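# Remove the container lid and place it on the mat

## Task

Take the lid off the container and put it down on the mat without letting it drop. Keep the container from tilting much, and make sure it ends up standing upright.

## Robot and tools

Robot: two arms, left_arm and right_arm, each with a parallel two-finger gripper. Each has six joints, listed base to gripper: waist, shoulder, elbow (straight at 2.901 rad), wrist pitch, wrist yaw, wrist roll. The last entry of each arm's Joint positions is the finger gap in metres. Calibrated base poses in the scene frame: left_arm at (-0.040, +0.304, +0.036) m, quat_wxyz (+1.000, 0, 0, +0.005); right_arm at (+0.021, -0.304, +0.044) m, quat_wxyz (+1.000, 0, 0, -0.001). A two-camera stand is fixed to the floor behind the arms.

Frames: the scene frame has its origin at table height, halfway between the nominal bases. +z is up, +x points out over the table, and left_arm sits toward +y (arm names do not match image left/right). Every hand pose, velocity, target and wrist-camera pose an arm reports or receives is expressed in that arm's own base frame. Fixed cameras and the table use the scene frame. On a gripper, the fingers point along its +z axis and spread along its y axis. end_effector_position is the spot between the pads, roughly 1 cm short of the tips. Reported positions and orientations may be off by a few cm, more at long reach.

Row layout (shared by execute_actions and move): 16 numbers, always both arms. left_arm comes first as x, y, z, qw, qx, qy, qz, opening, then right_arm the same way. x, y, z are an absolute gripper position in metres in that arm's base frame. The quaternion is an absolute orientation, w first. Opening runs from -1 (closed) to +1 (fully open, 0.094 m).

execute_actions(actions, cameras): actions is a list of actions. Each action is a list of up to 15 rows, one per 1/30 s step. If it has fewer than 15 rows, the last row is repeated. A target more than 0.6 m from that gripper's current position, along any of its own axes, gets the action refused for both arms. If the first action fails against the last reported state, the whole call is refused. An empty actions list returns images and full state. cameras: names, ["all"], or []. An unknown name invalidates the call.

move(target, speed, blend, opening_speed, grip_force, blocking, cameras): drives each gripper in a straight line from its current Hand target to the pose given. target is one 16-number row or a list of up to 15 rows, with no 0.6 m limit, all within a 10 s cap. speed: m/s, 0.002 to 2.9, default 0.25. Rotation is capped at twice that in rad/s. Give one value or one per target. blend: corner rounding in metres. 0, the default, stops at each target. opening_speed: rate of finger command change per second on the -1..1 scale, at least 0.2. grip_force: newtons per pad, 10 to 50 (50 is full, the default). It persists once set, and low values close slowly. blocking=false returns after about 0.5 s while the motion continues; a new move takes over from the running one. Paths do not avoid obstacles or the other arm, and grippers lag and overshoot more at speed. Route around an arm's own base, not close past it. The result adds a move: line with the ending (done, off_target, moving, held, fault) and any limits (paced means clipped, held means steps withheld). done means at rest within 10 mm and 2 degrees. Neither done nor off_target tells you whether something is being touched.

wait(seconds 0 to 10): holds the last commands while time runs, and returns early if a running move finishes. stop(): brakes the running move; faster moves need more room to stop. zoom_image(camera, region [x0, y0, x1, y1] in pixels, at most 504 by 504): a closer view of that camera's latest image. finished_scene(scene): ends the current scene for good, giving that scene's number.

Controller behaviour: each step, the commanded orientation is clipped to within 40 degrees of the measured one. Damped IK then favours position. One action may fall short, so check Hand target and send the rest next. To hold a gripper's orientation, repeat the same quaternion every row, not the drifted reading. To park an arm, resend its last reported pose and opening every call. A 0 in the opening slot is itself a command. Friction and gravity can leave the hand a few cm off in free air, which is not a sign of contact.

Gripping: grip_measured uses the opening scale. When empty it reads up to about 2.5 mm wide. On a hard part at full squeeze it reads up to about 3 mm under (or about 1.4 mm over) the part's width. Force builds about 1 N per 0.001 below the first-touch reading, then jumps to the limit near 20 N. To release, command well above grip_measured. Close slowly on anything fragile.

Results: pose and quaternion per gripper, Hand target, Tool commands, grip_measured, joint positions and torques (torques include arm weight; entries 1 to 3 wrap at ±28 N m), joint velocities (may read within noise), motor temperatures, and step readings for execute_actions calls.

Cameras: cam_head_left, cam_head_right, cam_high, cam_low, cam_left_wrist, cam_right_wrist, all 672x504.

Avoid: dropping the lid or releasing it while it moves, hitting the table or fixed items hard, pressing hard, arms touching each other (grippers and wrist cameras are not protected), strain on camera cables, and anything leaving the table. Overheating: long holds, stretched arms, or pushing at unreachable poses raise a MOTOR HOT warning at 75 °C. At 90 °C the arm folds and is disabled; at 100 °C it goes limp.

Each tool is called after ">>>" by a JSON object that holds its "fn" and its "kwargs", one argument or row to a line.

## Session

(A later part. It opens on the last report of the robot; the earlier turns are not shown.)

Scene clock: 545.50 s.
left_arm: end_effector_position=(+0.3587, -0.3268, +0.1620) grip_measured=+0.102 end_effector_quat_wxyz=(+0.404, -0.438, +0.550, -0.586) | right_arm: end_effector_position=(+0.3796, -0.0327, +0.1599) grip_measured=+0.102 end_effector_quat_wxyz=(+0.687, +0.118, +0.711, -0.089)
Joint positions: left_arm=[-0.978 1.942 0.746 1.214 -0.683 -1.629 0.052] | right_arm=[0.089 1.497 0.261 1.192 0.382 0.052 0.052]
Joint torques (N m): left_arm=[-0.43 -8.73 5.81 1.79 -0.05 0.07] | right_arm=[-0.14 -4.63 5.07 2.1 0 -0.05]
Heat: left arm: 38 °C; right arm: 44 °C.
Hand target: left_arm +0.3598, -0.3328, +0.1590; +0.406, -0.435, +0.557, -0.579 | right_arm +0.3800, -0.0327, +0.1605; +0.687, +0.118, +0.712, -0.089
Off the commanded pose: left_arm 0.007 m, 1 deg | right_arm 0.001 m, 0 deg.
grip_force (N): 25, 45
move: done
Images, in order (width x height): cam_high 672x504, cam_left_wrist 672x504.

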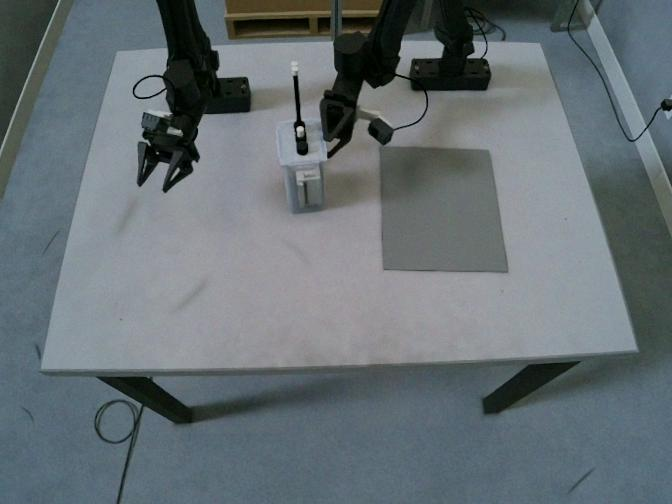

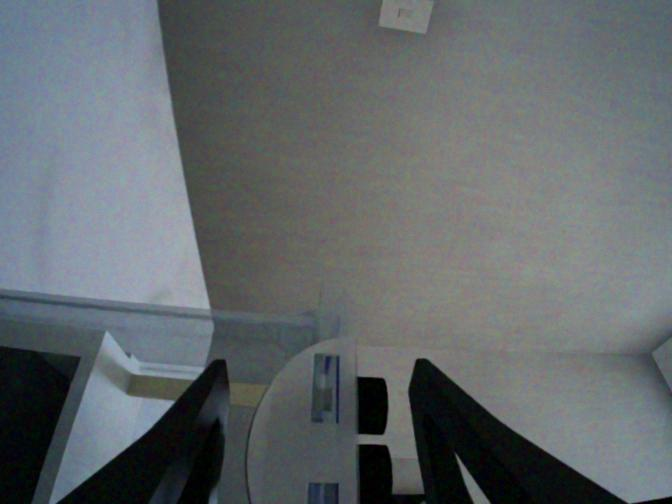

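>>> {"fn": "move", "kwargs": {
  "target": [0.361,-0.341,0.155,0.3695,-0.4005,0.5827,-0.6029,0.1,0.38,-0.0327,0.1605,0.687,0.118,0.712,-0.089,0.1],
  "speed": 0.08,
  "cameras": ["cam_left_wrist","cam_high"]
}}

>>> {"fn": "zoom_image", "kwargs": {
  "camera": "cam_high",
  "region": [260, 80, 380, 200]
}}

Scene clock: 578.03 s.
left_arm: end_effector_position=(+0.3641, -0.3340, +0.1622) grip_measured=+0.102 end_effector_quat_wxyz=(+0.379, -0.413, +0.568, -0.603) | right_arm: end_effector_position=(+0.3796, -0.0327, +0.1599) grip_measured=+0.102 end_effector_quat_wxyz=(+0.687, +0.118, +0.711, -0.089)
Joint positions: left_arm=[-0.939 1.942 0.746 1.214 -0.558 -1.629 0.052] | right_arm=[0.089 1.497 0.261 1.192 0.382 0.052 0.052]
Joint torques (N m): left_arm=[-0.38 -8.54 3.79 2.17 0.21 0.17] | right_arm=[0.05 -4.64 5.08 2.09 -0.01 -0.06]
Heat: left arm: 38 °C; right arm: 44 °C.
Hand target: left_arm +0.3607, -0.3407, +0.1550; +0.370, -0.401, +0.583, -0.603 | right_arm +0.3800, -0.0327, +0.1605; +0.687, +0.118, +0.712, -0.089
Off the commanded pose: left_arm 0.011 m, 2 deg | right_arm 0.001 m, 0 deg.
grip_force (N): 25, 45
move: off_target (left_arm)
Images, in order (width x height): cam_high 672x504, cam_left_wrist 672x504.

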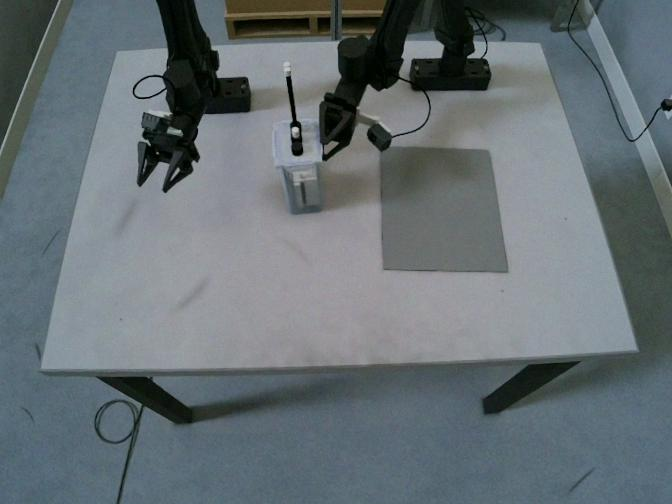

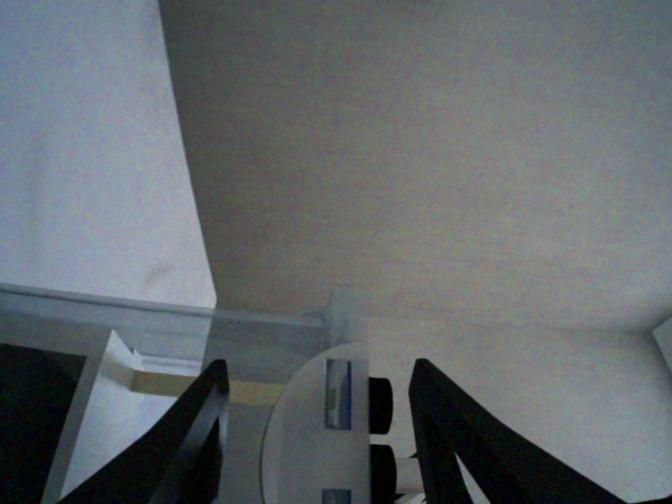

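Scaled by 4.200.

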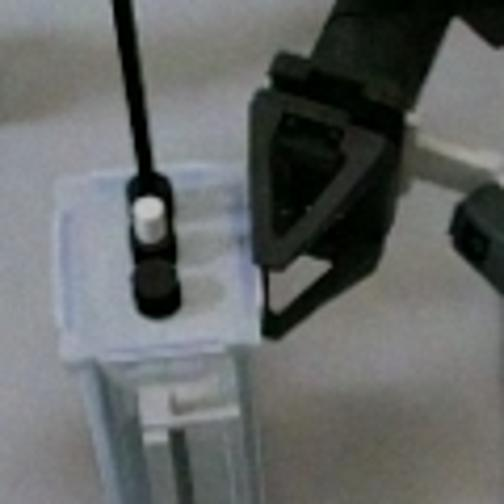

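>>> {"fn": "move", "kwargs": {
  "target": [0.361,-0.341,0.156,0.3695,-0.4005,0.5827,-0.6029,-0.7,0.38,-0.0327,0.1605,0.687,0.118,0.712,-0.089,0.1],
  "speed": 0.08,
  "opening_speed": 0.5,
  "cameras": ["cam_left_wrist","cam_high"]
}}

>>> {"fn": "zoom_image", "kwargs": {
  "camera": "cam_high",
  "region": [260, 80, 380, 200]
}}

Scene clock: 611.63 s.
left_arm: end_effector_position=(+0.3632, -0.3362, +0.1622) grip_measured=-0.397 end_effector_quat_wxyz=(+0.375, -0.409, +0.571, -0.605) | right_arm: end_effector_position=(+0.3796, -0.0327, +0.1599) grip_measured=+0.102 end_effector_quat_wxyz=(+0.687, +0.118, +0.711, -0.089)
Joint positions: left_arm=[-0.939 1.942 0.746 1.214 -0.545 -1.629 0.028] | right_arm=[0.089 1.497 0.261 1.192 0.382 0.052 0.052]
Joint torques (N m): left_arm=[-0.14 -8.85 3.9 2.05 0.13 0.1] | right_arm=[-0.09 -4.59 4.9 2.1 0.01 -0.03]
Heat: left arm: 40 °C; right arm: 44 °C.
Hand target: left_arm +0.3609, -0.3409, +0.1560; +0.370, -0.401, +0.583, -0.603 | right_arm +0.3800, -0.0327, +0.1605; +0.687, +0.118, +0.712, -0.089
Off the commanded pose: left_arm 0.008 m, 2 deg | right_arm 0.001 m, 0 deg.
grip_force (N): 25, 45
move: done
Images, in order (width x height): cam_high 672x504, cam_left_wrist 672x504.

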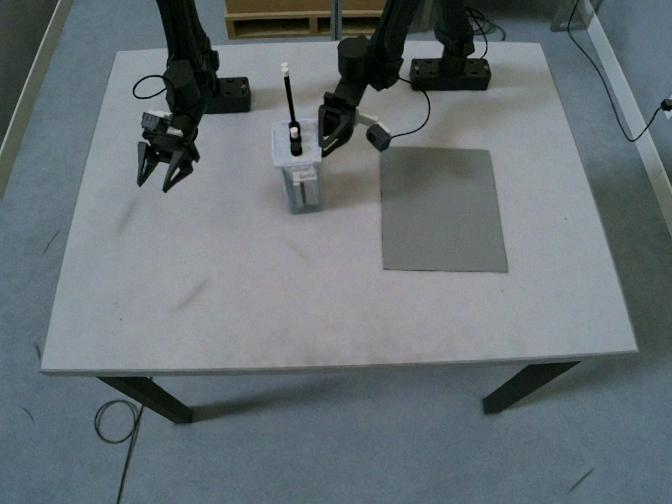

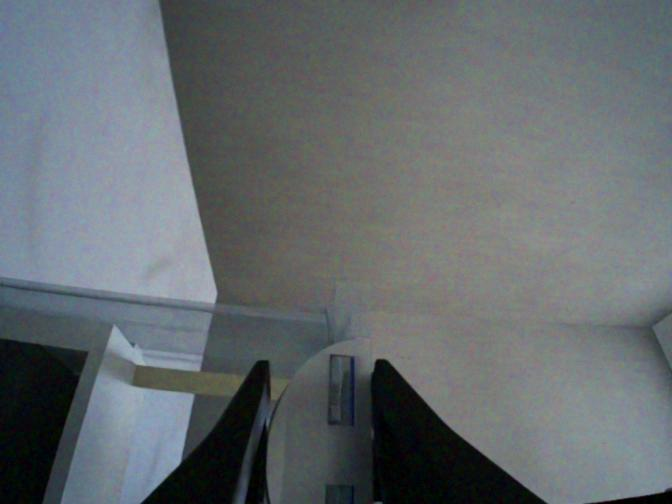

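Scaled by 4.200.

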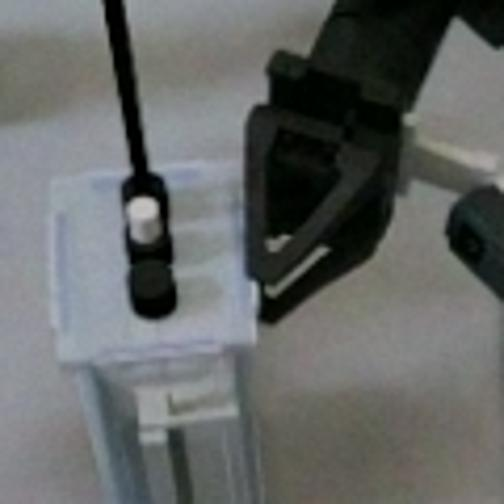

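>>> {"fn": "move", "kwargs": {
  "target": [0.363,-0.331,0.164,0.4911,-0.2649,0.6555,-0.5086,-0.9,0.38,-0.0327,0.1605,0.687,0.118,0.712,-0.089,0.1],
  "speed": 0.2,
  "grip_force": [50,45],
  "cameras": ["cam_left_wrist","cam_high"]
}}

>>> {"fn": "zoom_image", "kwargs": {
  "camera": "cam_high",
  "region": [260, 80, 380, 200]
}}

Scene clock: 630.90 s.
left_arm: end_effector_position=(+0.3663, -0.3310, +0.1802) grip_measured=-0.896 end_effector_quat_wxyz=(+0.489, -0.285, +0.622, -0.541) | right_arm: end_effector_position=(+0.3796, -0.0327, +0.1599) grip_measured=+0.102 end_effector_quat_wxyz=(+0.687, +0.118, +0.711, -0.089)
Joint positions: left_arm=[-0.916 1.915 0.737 1.251 -0.509 -1.23 0.005] | right_arm=[0.089 1.497 0.261 1.192 0.382 0.052 0.052]
Joint torques (N m): left_arm=[-0.01 -10.03 2.86 1.55 0.07 0.45] | right_arm=[0.03 -4.53 5.07 2.1 -0.01 -0.02]
Heat: left arm: 40 °C; right arm: 44 °C.
Hand target: left_arm +0.3628, -0.3305, +0.1639; +0.491, -0.265, +0.655, -0.510 | right_arm +0.3800, -0.0327, +0.1605; +0.687, +0.118, +0.712, -0.089
Off the commanded pose: left_arm 0.017 m, 6 deg | right_arm 0.001 m, 0 deg.
grip_force (N): 50, 45
move: off_target (left_arm)
Images, in order (width x height): cam_high 672x504, cam_left_wrist 672x504.

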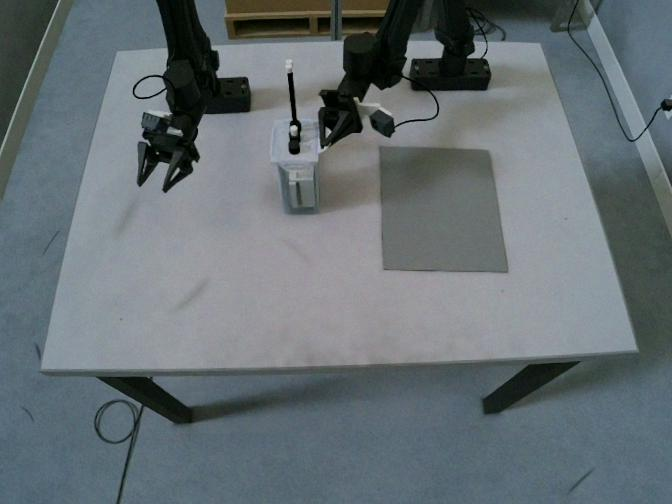

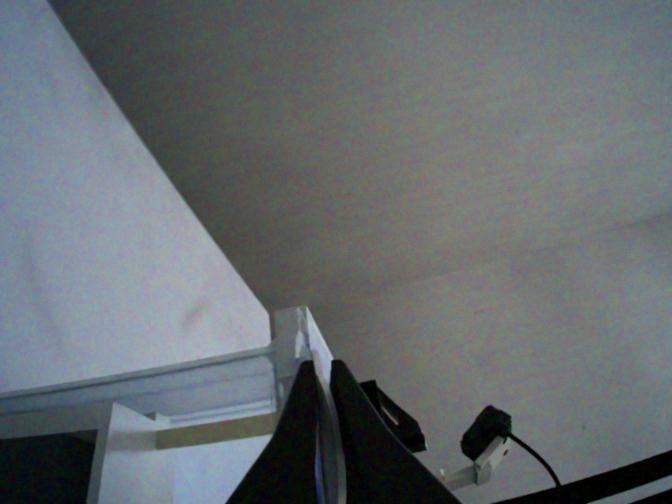

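Scaled by 4.200.

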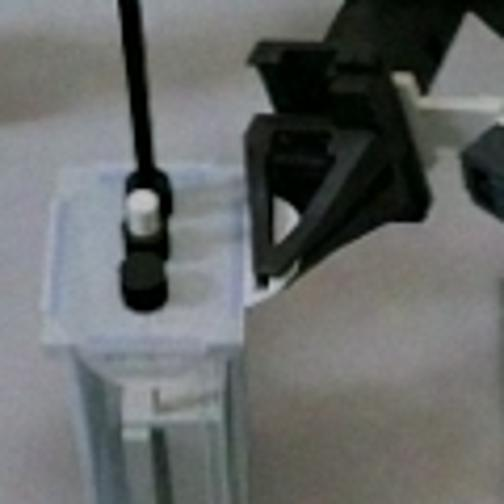

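>>> {"fn": "move", "kwargs": {
  "target": [
    [0.366,-0.331,0.18,0.4911,-0.2649,0.6555,-0.5086,-0.7,0.38,-0.0327,0.1605,0.687,0.118,0.712,-0.089,0.1],
    [0.283,-0.27,0.19,0.4911,-0.2649,0.6555,-0.5086,-0.7,0.24,0.09,0.16,0.3954,0.3954,0.5862,0.5862,0.1],
    [0.26,-0.2,0.21,0.4911,-0.2649,0.6555,-0.5086,-0.7,0.26,0.138,0.152,0.3954,0.3954,0.5862,0.5862,0.1]
  ],
  "speed": [0.1,0.25,0.1],
  "blend": [0,0.01,0],
  "grip_force": [25,25],
  "cameras": ["cam_right_wrist","cam_high"]
}}

>>> {"fn": "zoom_image", "kwargs": {
  "camera": "cam_high",
  "region": [235, 80, 355, 200]
}}

Scene clock: 670.70 s.
left_arm: end_effector_position=(+0.2604, -0.2033, +0.2174) grip_measured=-0.702 end_effector_quat_wxyz=(+0.489, -0.269, +0.645, -0.522) | right_arm: end_effector_position=(+0.2616, +0.1395, +0.1571) grip_measured=+0.102 end_effector_quat_wxyz=(+0.377, +0.413, +0.609, +0.561)
Joint positions: left_arm=[-0.938 0.975 0.213 0.787 -0.514 -1.2 0.014] | right_arm=[0.643 0.757 0.015 0.654 0.259 1.598 0.052]
Joint torques (N m): left_arm=[0.46 -2.63 4.89 1.92 -0.02 0.16] | right_arm=[0.59 0.23 5.67 2.29 0.15 -0.05]
Heat: left arm: 39 °C; right arm: 44 °C.
Hand target: left_arm +0.2600, -0.2001, +0.2100; +0.491, -0.265, +0.655, -0.509 | right_arm +0.2603, +0.1382, +0.1527; +0.379, +0.415, +0.611, +0.557
Off the commanded pose: left_arm 0.008 m, 2 deg | right_arm 0.006 m, 5 deg.
joint sent to its limit (right arm) — joint 3 (elbow), lower limit, where the elbow is as bent as it goes. The joint targets are off in orientation, not in position.
grip_force (N): 25, 25
move: off_target (right_arm)
Images, in order (width x height): cam_high 672x504, cam_right_wrist 672x504.

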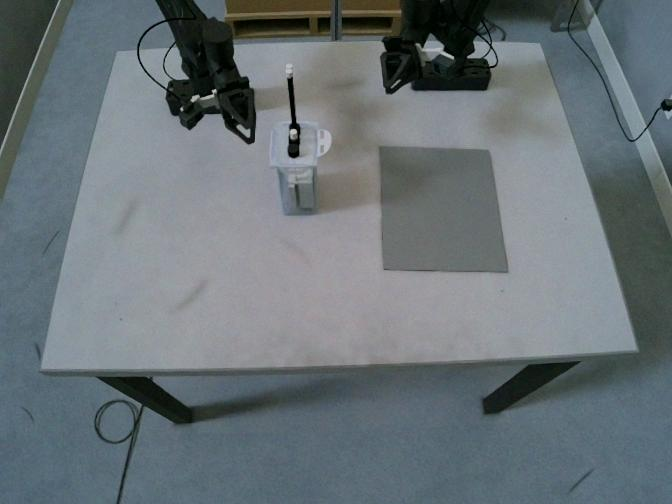

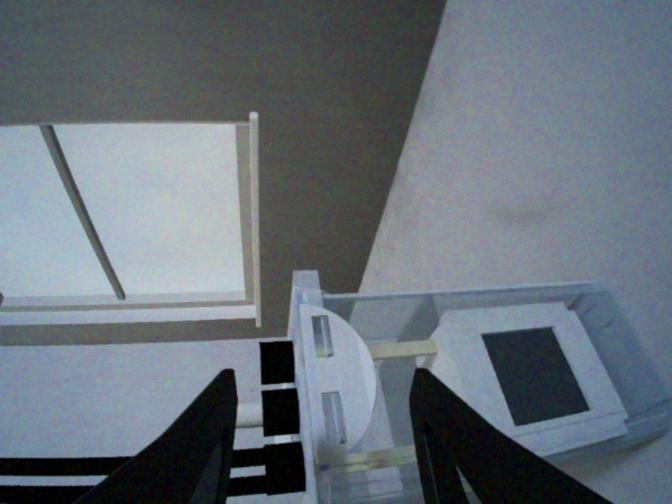

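Scaled by 4.200.

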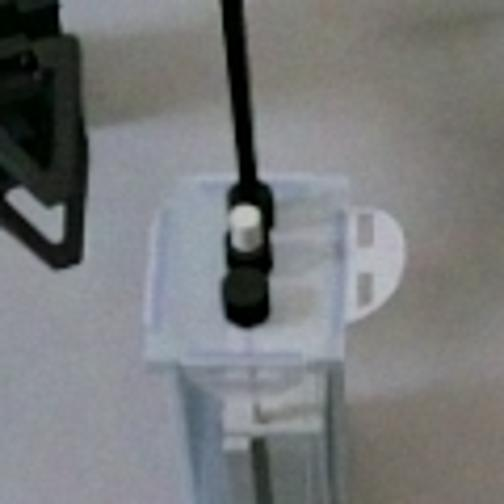

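>>> {"fn": "move", "kwargs": {
  "target": [0.26,-0.2,0.21,0.4911,-0.2649,0.6555,-0.5086,-0.7,0.304,0.17,0.149,0.3954,0.3954,0.5862,0.5862,0.1],
  "speed": 0.1,
  "cameras": ["cam_right_wrist","cam_high"]
}}

>>> {"fn": "zoom_image", "kwargs": {
  "camera": "cam_high",
  "region": [235, 80, 355, 200]
}}

Scene clock: 687.67 s.
left_arm: end_effector_position=(+0.2604, -0.2033, +0.2173) grip_measured=-0.702 end_effector_quat_wxyz=(+0.489, -0.269, +0.646, -0.522) | right_arm: end_effector_position=(+0.3005, +0.1693, +0.1482) grip_measured=+0.102 end_effector_quat_wxyz=(+0.390, +0.399, +0.585, +0.588)
Joint positions: left_arm=[-0.938 0.975 0.213 0.787 -0.514 -1.2 0.014] | right_arm=[0.643 1.494 0.08 1.411 0.256 1.585 0.052]
Joint torques (N m): left_arm=[0.35 -2.52 4.86 1.93 -0.08 0.13] | right_arm=[-0.34 -2.39 4.96 2.26 -0.03 -0.18]
Heat: left arm: 39 °C; right arm: 45 °C.
Hand target: left_arm +0.2600, -0.2001, +0.2100; +0.491, -0.265, +0.655, -0.509 | right_arm +0.3039, +0.1700, +0.1490; +0.395, +0.396, +0.586, +0.586
Off the commanded pose: left_arm 0.008 m, 2 deg | right_arm 0.004 m, 1 deg.
grip_force (N): 25, 25
move: done
Images, in order (width x height): cam_high 672x504, cam_right_wrist 672x504.

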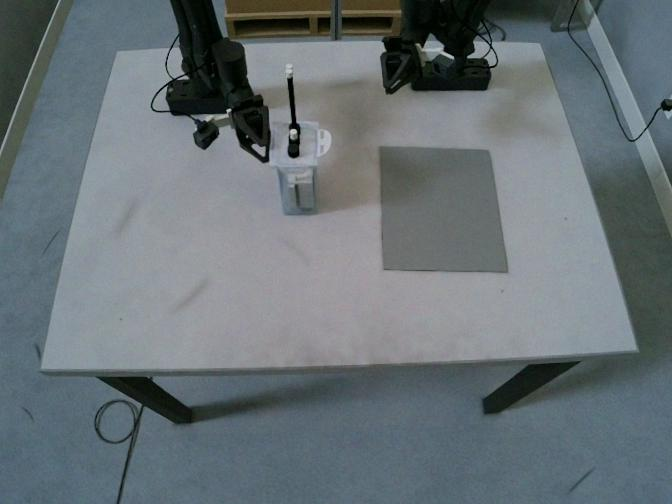

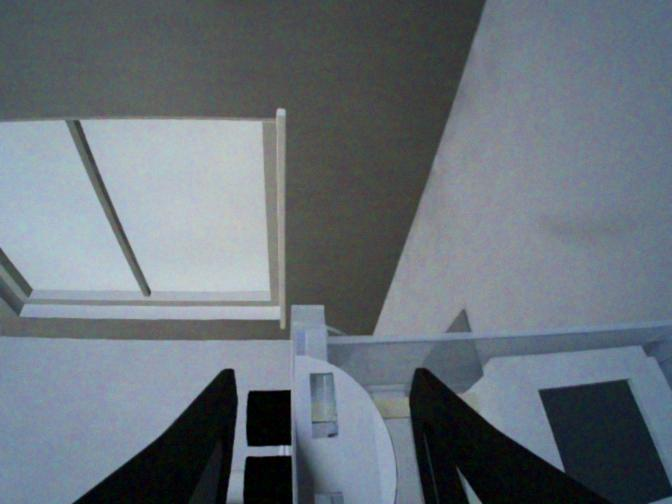

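Scaled by 4.200.

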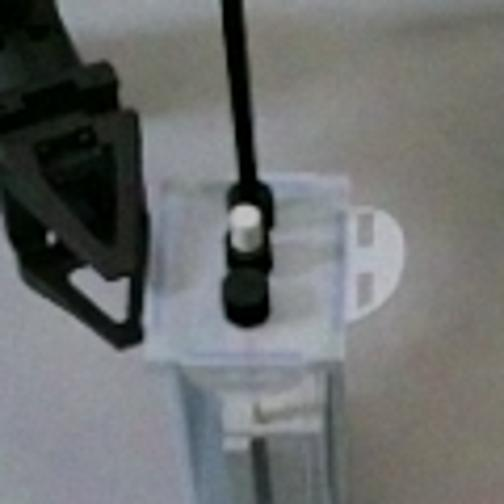

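>>> {"fn": "move", "kwargs": {
  "target": [0.26,-0.2,0.21,0.4911,-0.2649,0.6555,-0.5086,-0.7,0.306,0.19,0.146,0.3954,0.3954,0.5862,0.5862,0.1],
  "speed": 0.08,
  "cameras": ["cam_right_wrist","cam_high"]
}}

>>> {"fn": "zoom_image", "kwargs": {
  "camera": "cam_high",
  "region": [235, 80, 355, 200]
}}

Scene clock: 701.80 s.
left_arm: end_effector_position=(+0.2604, -0.2033, +0.2173) grip_measured=-0.702 end_effector_quat_wxyz=(+0.489, -0.269, +0.646, -0.522) | right_arm: end_effector_position=(+0.3049, +0.1838, +0.1437) grip_measured=+0.102 end_effector_quat_wxyz=(+0.395, +0.404, +0.585, +0.582)
Joint positions: left_arm=[-0.938 0.975 0.213 0.787 -0.514 -1.2 0.014] | right_arm=[0.708 1.58 0.126 1.443 0.337 1.583 0.052]
Joint torques (N m): left_arm=[0.64 -2.78 4.98 1.89 -0.03 0.16] | right_arm=[0.76 -2.92 5.03 2.3 -0.06 -0.14]
Heat: left arm: 39 °C; right arm: 45 °C.
Hand target: left_arm +0.2600, -0.2001, +0.2100; +0.491, -0.265, +0.655, -0.509 | right_arm +0.3059, +0.1900, +0.1460; +0.395, +0.396, +0.586, +0.586
Off the commanded pose: left_arm 0.008 m, 2 deg | right_arm 0.007 m, 1 deg.
grip_force (N): 25, 25
move: done
Images, in order (width x height): cam_high 672x504, cam_right_wrist 672x504.

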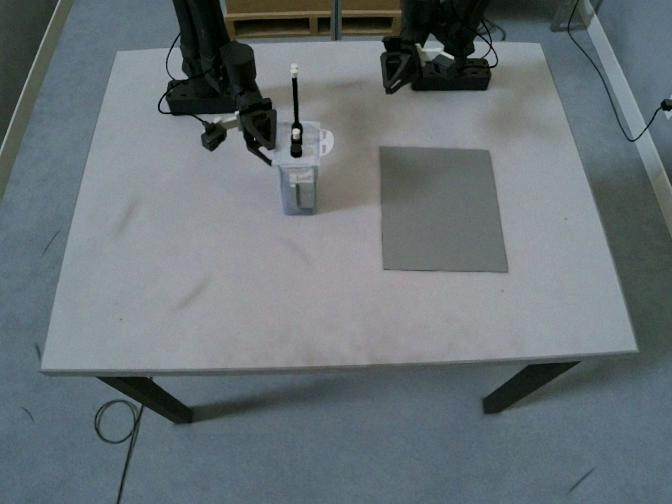

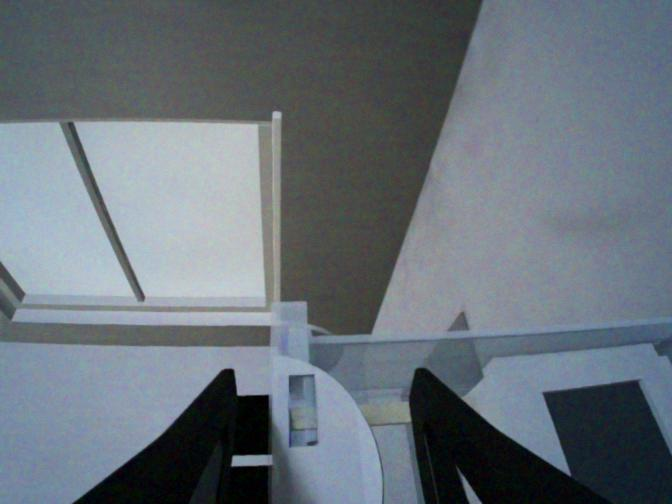

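Scaled by 4.200.

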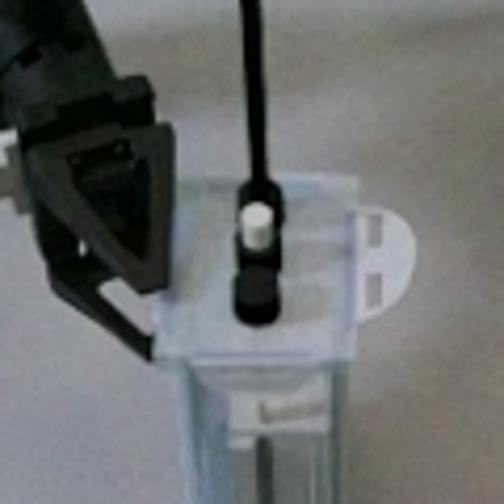

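>>> {"fn": "move", "kwargs": {
  "target": [0.26,-0.2,0.21,0.4911,-0.2649,0.6555,-0.5086,-0.7,0.306,0.192,0.147,0.3954,0.3954,0.5862,0.5862,-0.7],
  "speed": 0.08,
  "opening_speed": 0.5,
  "cameras": ["cam_right_wrist","cam_high"]
}}

>>> {"fn": "zoom_image", "kwargs": {
  "camera": "cam_high",
  "region": [235, 80, 355, 200]
}}

Scene clock: 710.97 s.
left_arm: end_effector_position=(+0.2604, -0.2033, +0.2173) grip_measured=-0.702 end_effector_quat_wxyz=(+0.489, -0.269, +0.646, -0.522) | right_arm: end_effector_position=(+0.3052, +0.1857, +0.1462) grip_measured=-0.368 end_effector_quat_wxyz=(+0.396, +0.403, +0.582, +0.585)
Joint positions: left_arm=[-0.938 0.975 0.213 0.787 -0.514 -1.2 0.014] | right_arm=[0.716 1.58 0.132 1.445 0.345 1.581 0.03]
Joint torques (N m): left_arm=[0.61 -2.55 4.92 1.88 -0.05 0.15] | right_arm=[0.72 -3.15 5.04 2.16 -0.06 -0.12]
Heat: left arm: 39 °C; right arm: 45 °C.
Hand target: left_arm +0.2600, -0.2001, +0.2100; +0.491, -0.265, +0.655, -0.509 | right_arm +0.3059, +0.1919, +0.1469; +0.395, +0.396, +0.586, +0.586
Off the commanded pose: left_arm 0.008 m, 2 deg | right_arm 0.006 m, 1 deg.
grip_force (N): 25, 25
move: done
Images, in order (width x height): cam_high 672x504, cam_right_wrist 672x504.

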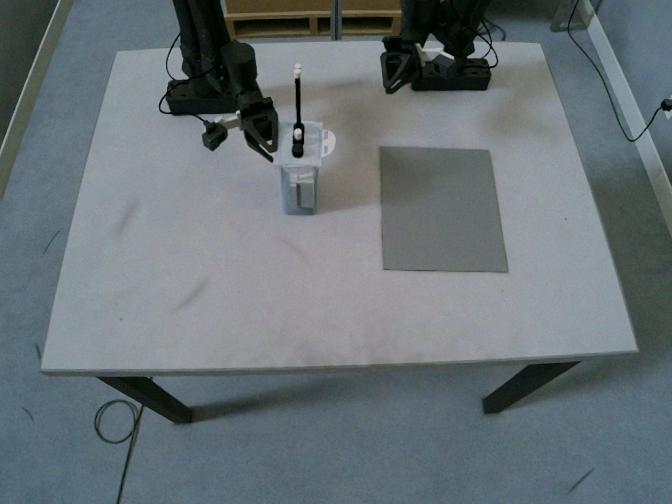

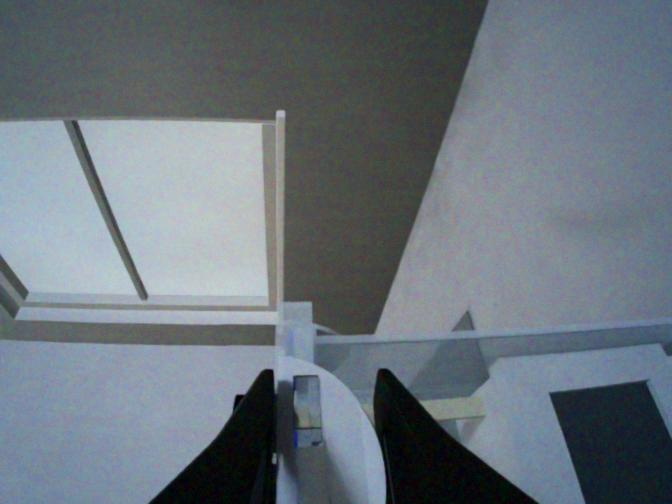

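Scaled by 4.200.

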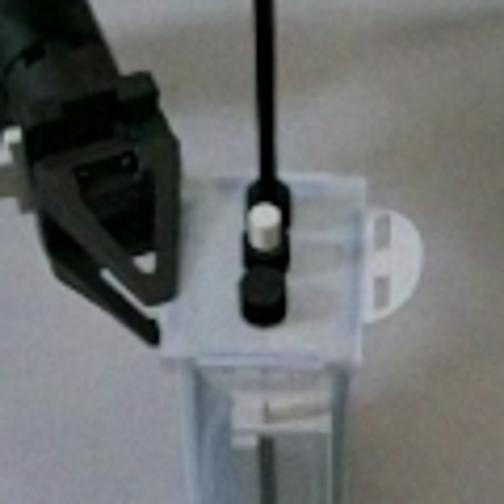

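>>> {"fn": "move", "kwargs": {
  "target": [0.26,-0.2,0.21,0.4911,-0.2649,0.6555,-0.5086,-0.7,0.3055,0.18,0.15,0.5129,0.2591,0.6579,0.4867,-0.9],
  "speed": 0.2,
  "grip_force": [25,50],
  "cameras": ["cam_right_wrist","cam_high"]
}}

>>> {"fn": "zoom_image", "kwargs": {
  "camera": "cam_high",
  "region": [235, 80, 355, 200]
}}

Scene clock: 723.87 s.
left_arm: end_effector_position=(+0.2604, -0.2033, +0.2173) grip_measured=-0.702 end_effector_quat_wxyz=(+0.489, -0.269, +0.646, -0.522) | right_arm: end_effector_position=(+0.3066, +0.1817, +0.1660) grip_measured=-0.892 end_effector_quat_wxyz=(+0.515, +0.269, +0.629, +0.517)
Joint positions: left_arm=[-0.938 0.975 0.213 0.787 -0.514 -1.2 0.014] | right_arm=[0.68 1.547 0.129 1.486 0.295 1.171 0.005]
Joint torques (N m): left_arm=[0.32 -2.41 4.9 1.92 -0.05 0.2] | right_arm=[-0.31 -4.42 2.88 1.53 -0.08 -0.35]
Heat: left arm: 39 °C; right arm: 44 °C.
Hand target: left_arm +0.2600, -0.2001, +0.2100; +0.491, -0.265, +0.655, -0.509 | right_arm +0.3050, +0.1796, +0.1501; +0.514, +0.259, +0.656, +0.488
Off the commanded pose: left_arm 0.008 m, 2 deg | right_arm 0.016 m, 5 deg.
grip_force (N): 25, 50
move: off_target (right_arm)
Images, in order (width x height): cam_high 672x504, cam_right_wrist 672x504.

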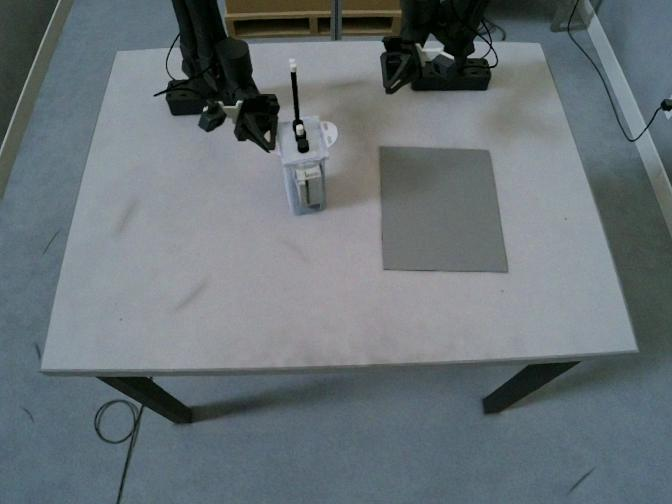

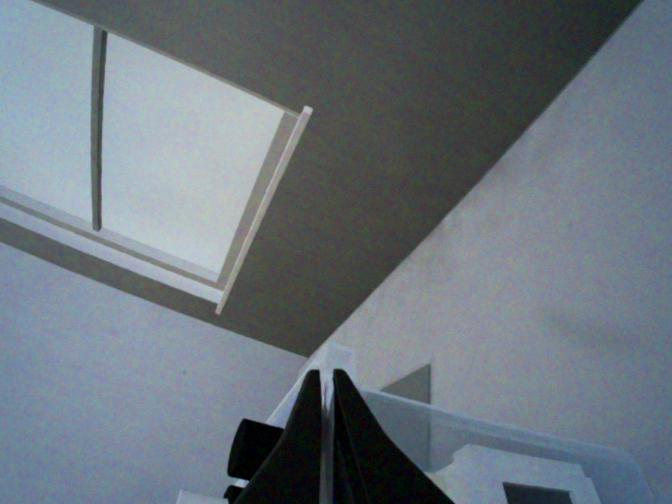

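Scaled by 4.200.

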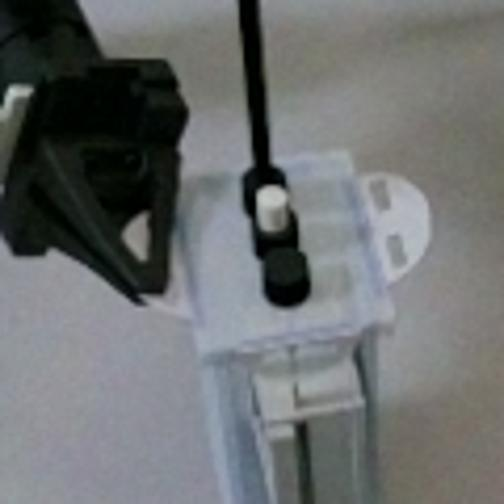

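>>> {"fn": "move", "kwargs": {
  "target": [
    [0.26,-0.2,0.21,0.4911,-0.2649,0.6555,-0.5086,0.1,0.3066,0.1817,0.166,0.5129,0.2591,0.6579,0.4867,-0.7],
    [0.25,-0.2,0.22,0.6533,0.2706,0.6533,-0.2706,0.1,0.225,0.125,0.17,0.5129,0.2591,0.6579,0.4867,-0.7],
    [0.23,-0.29,0.18,0.6861,0.6797,0.1949,0.1711,0.1,0.24,0.02,0.2,0.5129,0.2591,0.6579,0.4867,-0.7],
    [0.253,-0.34,0.163,0.6861,0.6797,0.1949,0.1711,0.1,0.24,0.02,0.2,0.5129,0.2591,0.6579,0.4867,-0.7]
  ],
  "speed": [0.15,0.3,0.4,0.1],
  "blend": [0,0.02,0.01,0],
  "grip_force": [25,25],
  "cameras": ["cam_left_wrist","cam_high"]
}}

>>> {"fn": "zoom_image", "kwargs": {
  "camera": "cam_high",
  "region": [255, 70, 375, 190]
}}

Scene clock: 772.37 s.
left_arm: end_effector_position=(+0.2500, -0.3348, +0.1552) grip_measured=+0.098 end_effector_quat_wxyz=(+0.677, +0.689, +0.199, +0.167) | right_arm: end_effector_position=(+0.2401, +0.0206, +0.1885) grip_measured=-0.702 end_effector_quat_wxyz=(+0.501, +0.272, +0.660, +0.490)
Joint positions: left_arm=[-0.845 1.665 0.371 1.267 0.202 1.538 0.052] | right_arm=[-0.583 0.251 0.05 0.169 -0.966 1.139 0.014]
Joint torques (N m): left_arm=[-0.24 -5.38 5.52 2.41 -0.02 0.01] | right_arm=[-0.7 2.47 9.13 2.05 -0.12 -0.07]
Heat: left arm: 39 °C; right arm: 42 °C.
Hand target: left_arm +0.2527, -0.3397, +0.1630; +0.686, +0.680, +0.195, +0.171 | right_arm +0.2398, +0.0201, +0.1998; +0.513, +0.259, +0.658, +0.487
Off the commanded pose: left_arm 0.010 m, 2 deg | right_arm 0.012 m, 2 deg.
grip_force (N): 25, 25
move: off_target (right_arm)
Images, in order (width x height): cam_high 672x504, cam_left_wrist 672x504.

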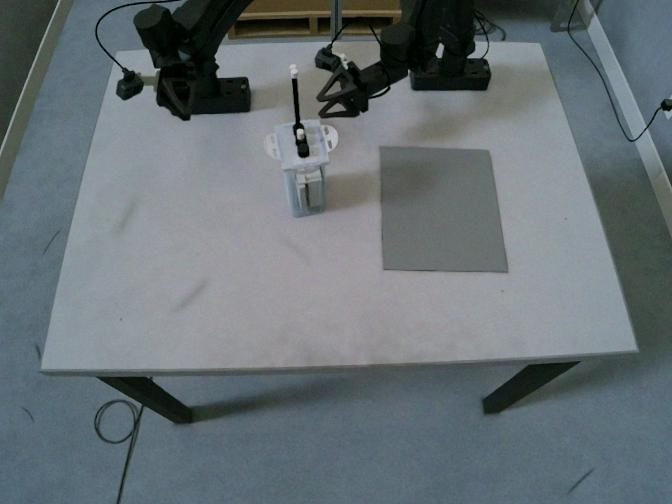

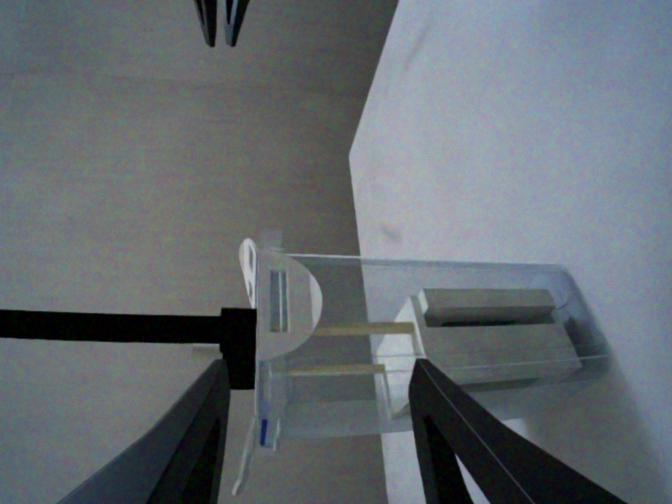

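Scaled by 4.200.

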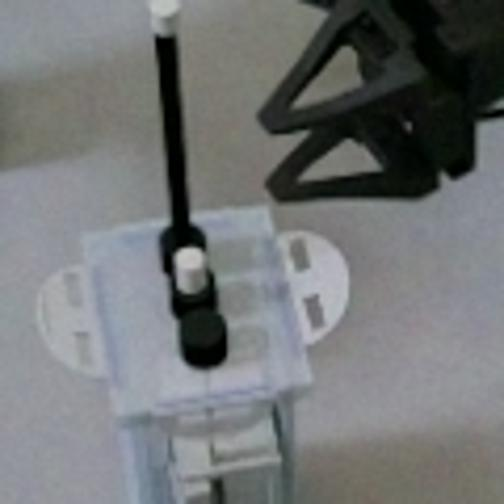

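>>> {"fn": "move", "kwargs": {
  "target": [0.292,-0.39,0.166,0.6861,0.6797,0.1949,0.1711,0.1,0.24,0.02,0.2,0.5129,0.2591,0.6579,0.4867,-0.7],
  "speed": 0.1,
  "cameras": ["cam_left_wrist","cam_high"]
}}

>>> {"fn": "zoom_image", "kwargs": {
  "camera": "cam_high",
  "region": [255, 70, 375, 190]
}}

Scene clock: 814.63 s.
left_arm: end_effector_position=(+0.2898, -0.3846, +0.1688) grip_measured=+0.098 end_effector_quat_wxyz=(+0.689, +0.676, +0.193, +0.174) | right_arm: end_effector_position=(+0.2401, +0.0206, +0.1885) grip_measured=-0.702 end_effector_quat_wxyz=(+0.501, +0.272, +0.660, +0.490)
Joint positions: left_arm=[-0.856 1.836 0.631 1.216 0.19 1.538 0.052] | right_arm=[-0.583 0.251 0.05 0.169 -0.966 1.139 0.014]
Joint torques (N m): left_arm=[-0.43 -7.19 5.83 2.11 -0.1 0.02] | right_arm=[-0.65 2.29 8.99 2.03 -0.16 -0.06]
Motor temperatures (°C): left_arm=[30 32 36 42 27 27 26] | right_arm=[27 31 33 42 28 28 28]
Heat: left arm: 42 °C; right arm: 42 °C.
Hand target: left_arm +0.2918, -0.3898, +0.1661; +0.686, +0.680, +0.195, +0.171 | right_arm +0.2398, +0.0201, +0.1998; +0.513, +0.259, +0.658, +0.487
Off the commanded pose: left_arm 0.007 m, 1 deg | right_arm 0.012 m, 2 deg.
grip_force (N): 25, 25
move: off_target (right_arm)
Images, in order (width x height): cam_high 672x504, cam_left_wrist 672x504.

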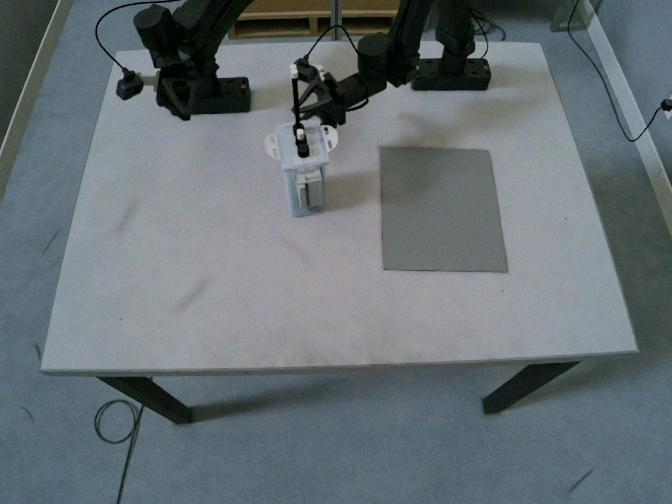

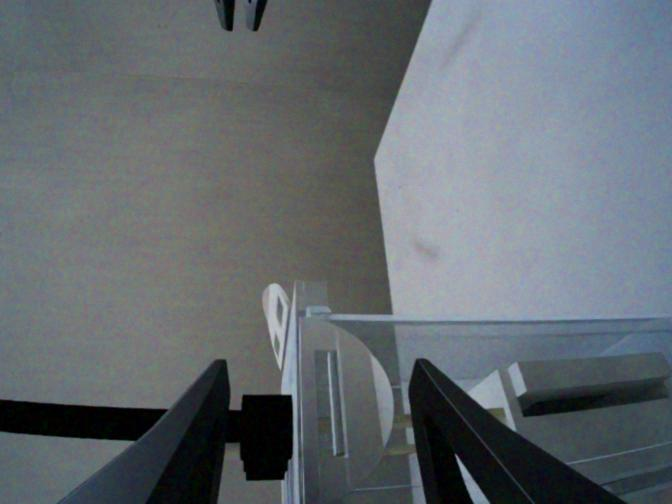

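Scaled by 4.200.

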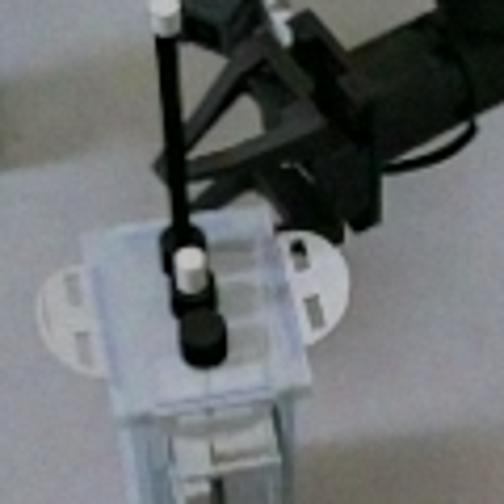

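>>> {"fn": "move", "kwargs": {
  "target": [0.3155,-0.392,0.159,0.6861,0.6797,0.1949,0.1711,0.1,0.24,0.02,0.2,0.5129,0.2591,0.6579,0.4867,-0.7],
  "speed": 0.08,
  "cameras": ["cam_left_wrist","cam_high"]
}}

>>> {"fn": "zoom_image", "kwargs": {
  "camera": "cam_high",
  "region": [255, 70, 375, 190]
}}

Scene clock: 831.77 s.
left_arm: end_effector_position=(+0.3068, -0.3905, +0.1593) grip_measured=+0.098 end_effector_quat_wxyz=(+0.687, +0.681, +0.190, +0.168) | right_arm: end_effector_position=(+0.2401, +0.0206, +0.1885) grip_measured=-0.702 end_effector_quat_wxyz=(+0.501, +0.272, +0.660, +0.490)
Joint positions: left_arm=[-0.821 1.909 0.694 1.215 0.239 1.538 0.052] | right_arm=[-0.583 0.251 0.05 0.169 -0.966 1.139 0.014]
Joint torques (N m): left_arm=[0.75 -7.94 6.16 2.12 -0.03 -0.03] | right_arm=[-0.66 2.41 8.92 2.04 -0.13 -0.11]
Heat: left arm: 41 °C; right arm: 42 °C.
Hand target: left_arm +0.3152, -0.3918, +0.1592; +0.686, +0.680, +0.195, +0.171 | right_arm +0.2398, +0.0201, +0.1998; +0.513, +0.259, +0.658, +0.487
Off the commanded pose: left_arm 0.009 m, 1 deg | right_arm 0.012 m, 2 deg.
grip_force (N): 25, 25
move: off_target (right_arm)
Images, in order (width x height): cam_high 672x504, cam_left_wrist 672x504.

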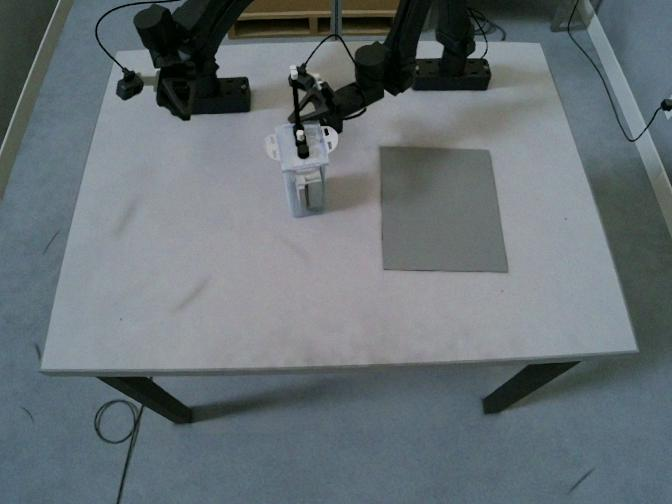

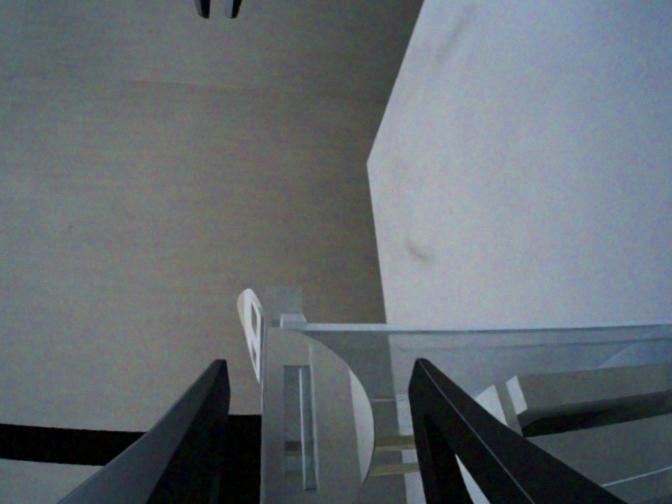

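Scaled by 4.200.

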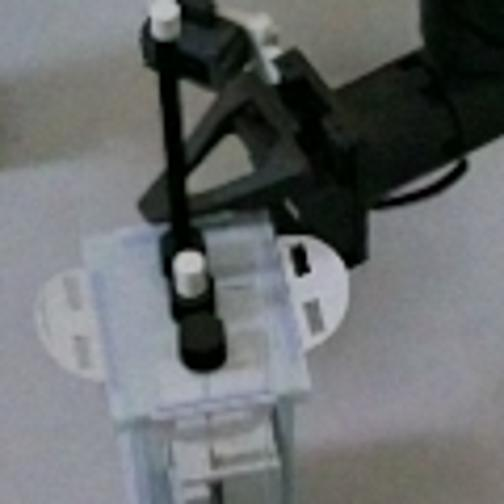

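>>> {"fn": "move", "kwargs": {
  "target": [0.327,-0.388,0.159,0.6861,0.6797,0.1949,0.1711,0.1,0.24,0.02,0.2,0.5129,0.2591,0.6579,0.4867,-0.7],
  "speed": 0.08,
  "cameras": ["cam_left_wrist","cam_high"]
}}

>>> {"fn": "zoom_image", "kwargs": {
  "camera": "cam_high",
  "region": [255, 70, 375, 190]
}}

Scene clock: 849.27 s.
left_arm: end_effector_position=(+0.3144, -0.3892, +0.1631) grip_measured=+0.098 end_effector_quat_wxyz=(+0.692, +0.679, +0.181, +0.164) | right_arm: end_effector_position=(+0.2401, +0.0206, +0.1885) grip_measured=-0.702 end_effector_quat_wxyz=(+0.501, +0.272, +0.660, +0.490)
Joint positions: left_arm=[-0.791 1.919 0.717 1.215 0.287 1.538 0.052] | right_arm=[-0.583 0.251 0.05 0.169 -0.966 1.139 0.014]
Joint torques (N m): left_arm=[1.13 -7.88 6.09 2.02 -0.26 -0.05] | right_arm=[-0.58 2.36 9.09 2.02 -0.14 -0.09]
Heat: left arm: 41 °C; right arm: 42 °C.
Hand target: left_arm +0.3266, -0.3875, +0.1590; +0.686, +0.680, +0.195, +0.171 | right_arm +0.2398, +0.0201, +0.1998; +0.513, +0.259, +0.658, +0.487
Off the commanded pose: left_arm 0.013 m, 2 deg | right_arm 0.012 m, 2 deg.
grip_force (N): 25, 25
move: off_target (left_arm, right_arm)
Images, in order (width x height): cam_high 672x504, cam_left_wrist 672x504.

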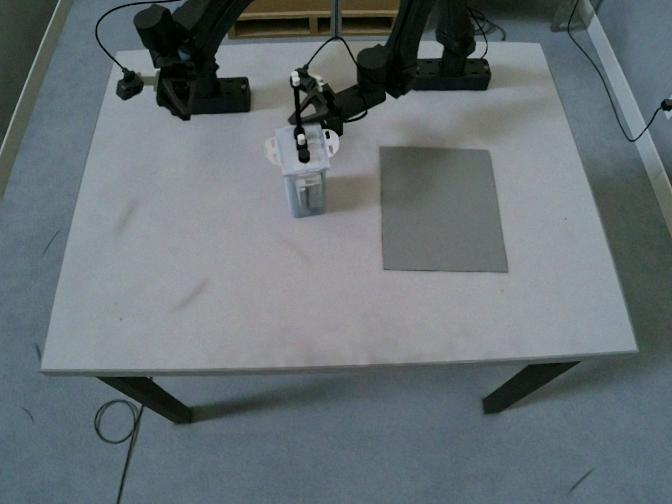

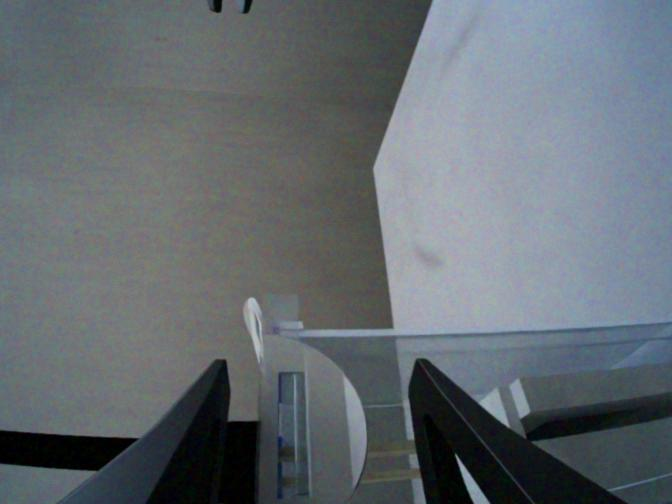

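Scaled by 4.200.

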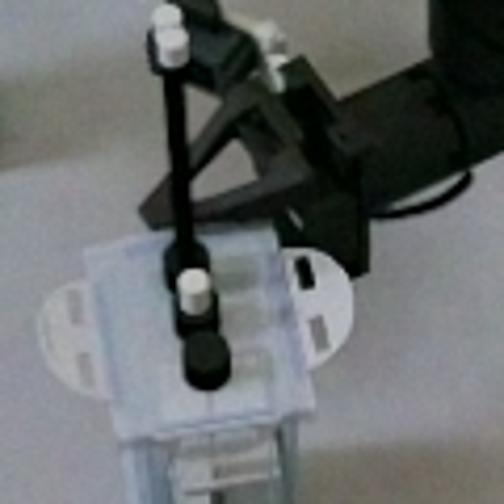

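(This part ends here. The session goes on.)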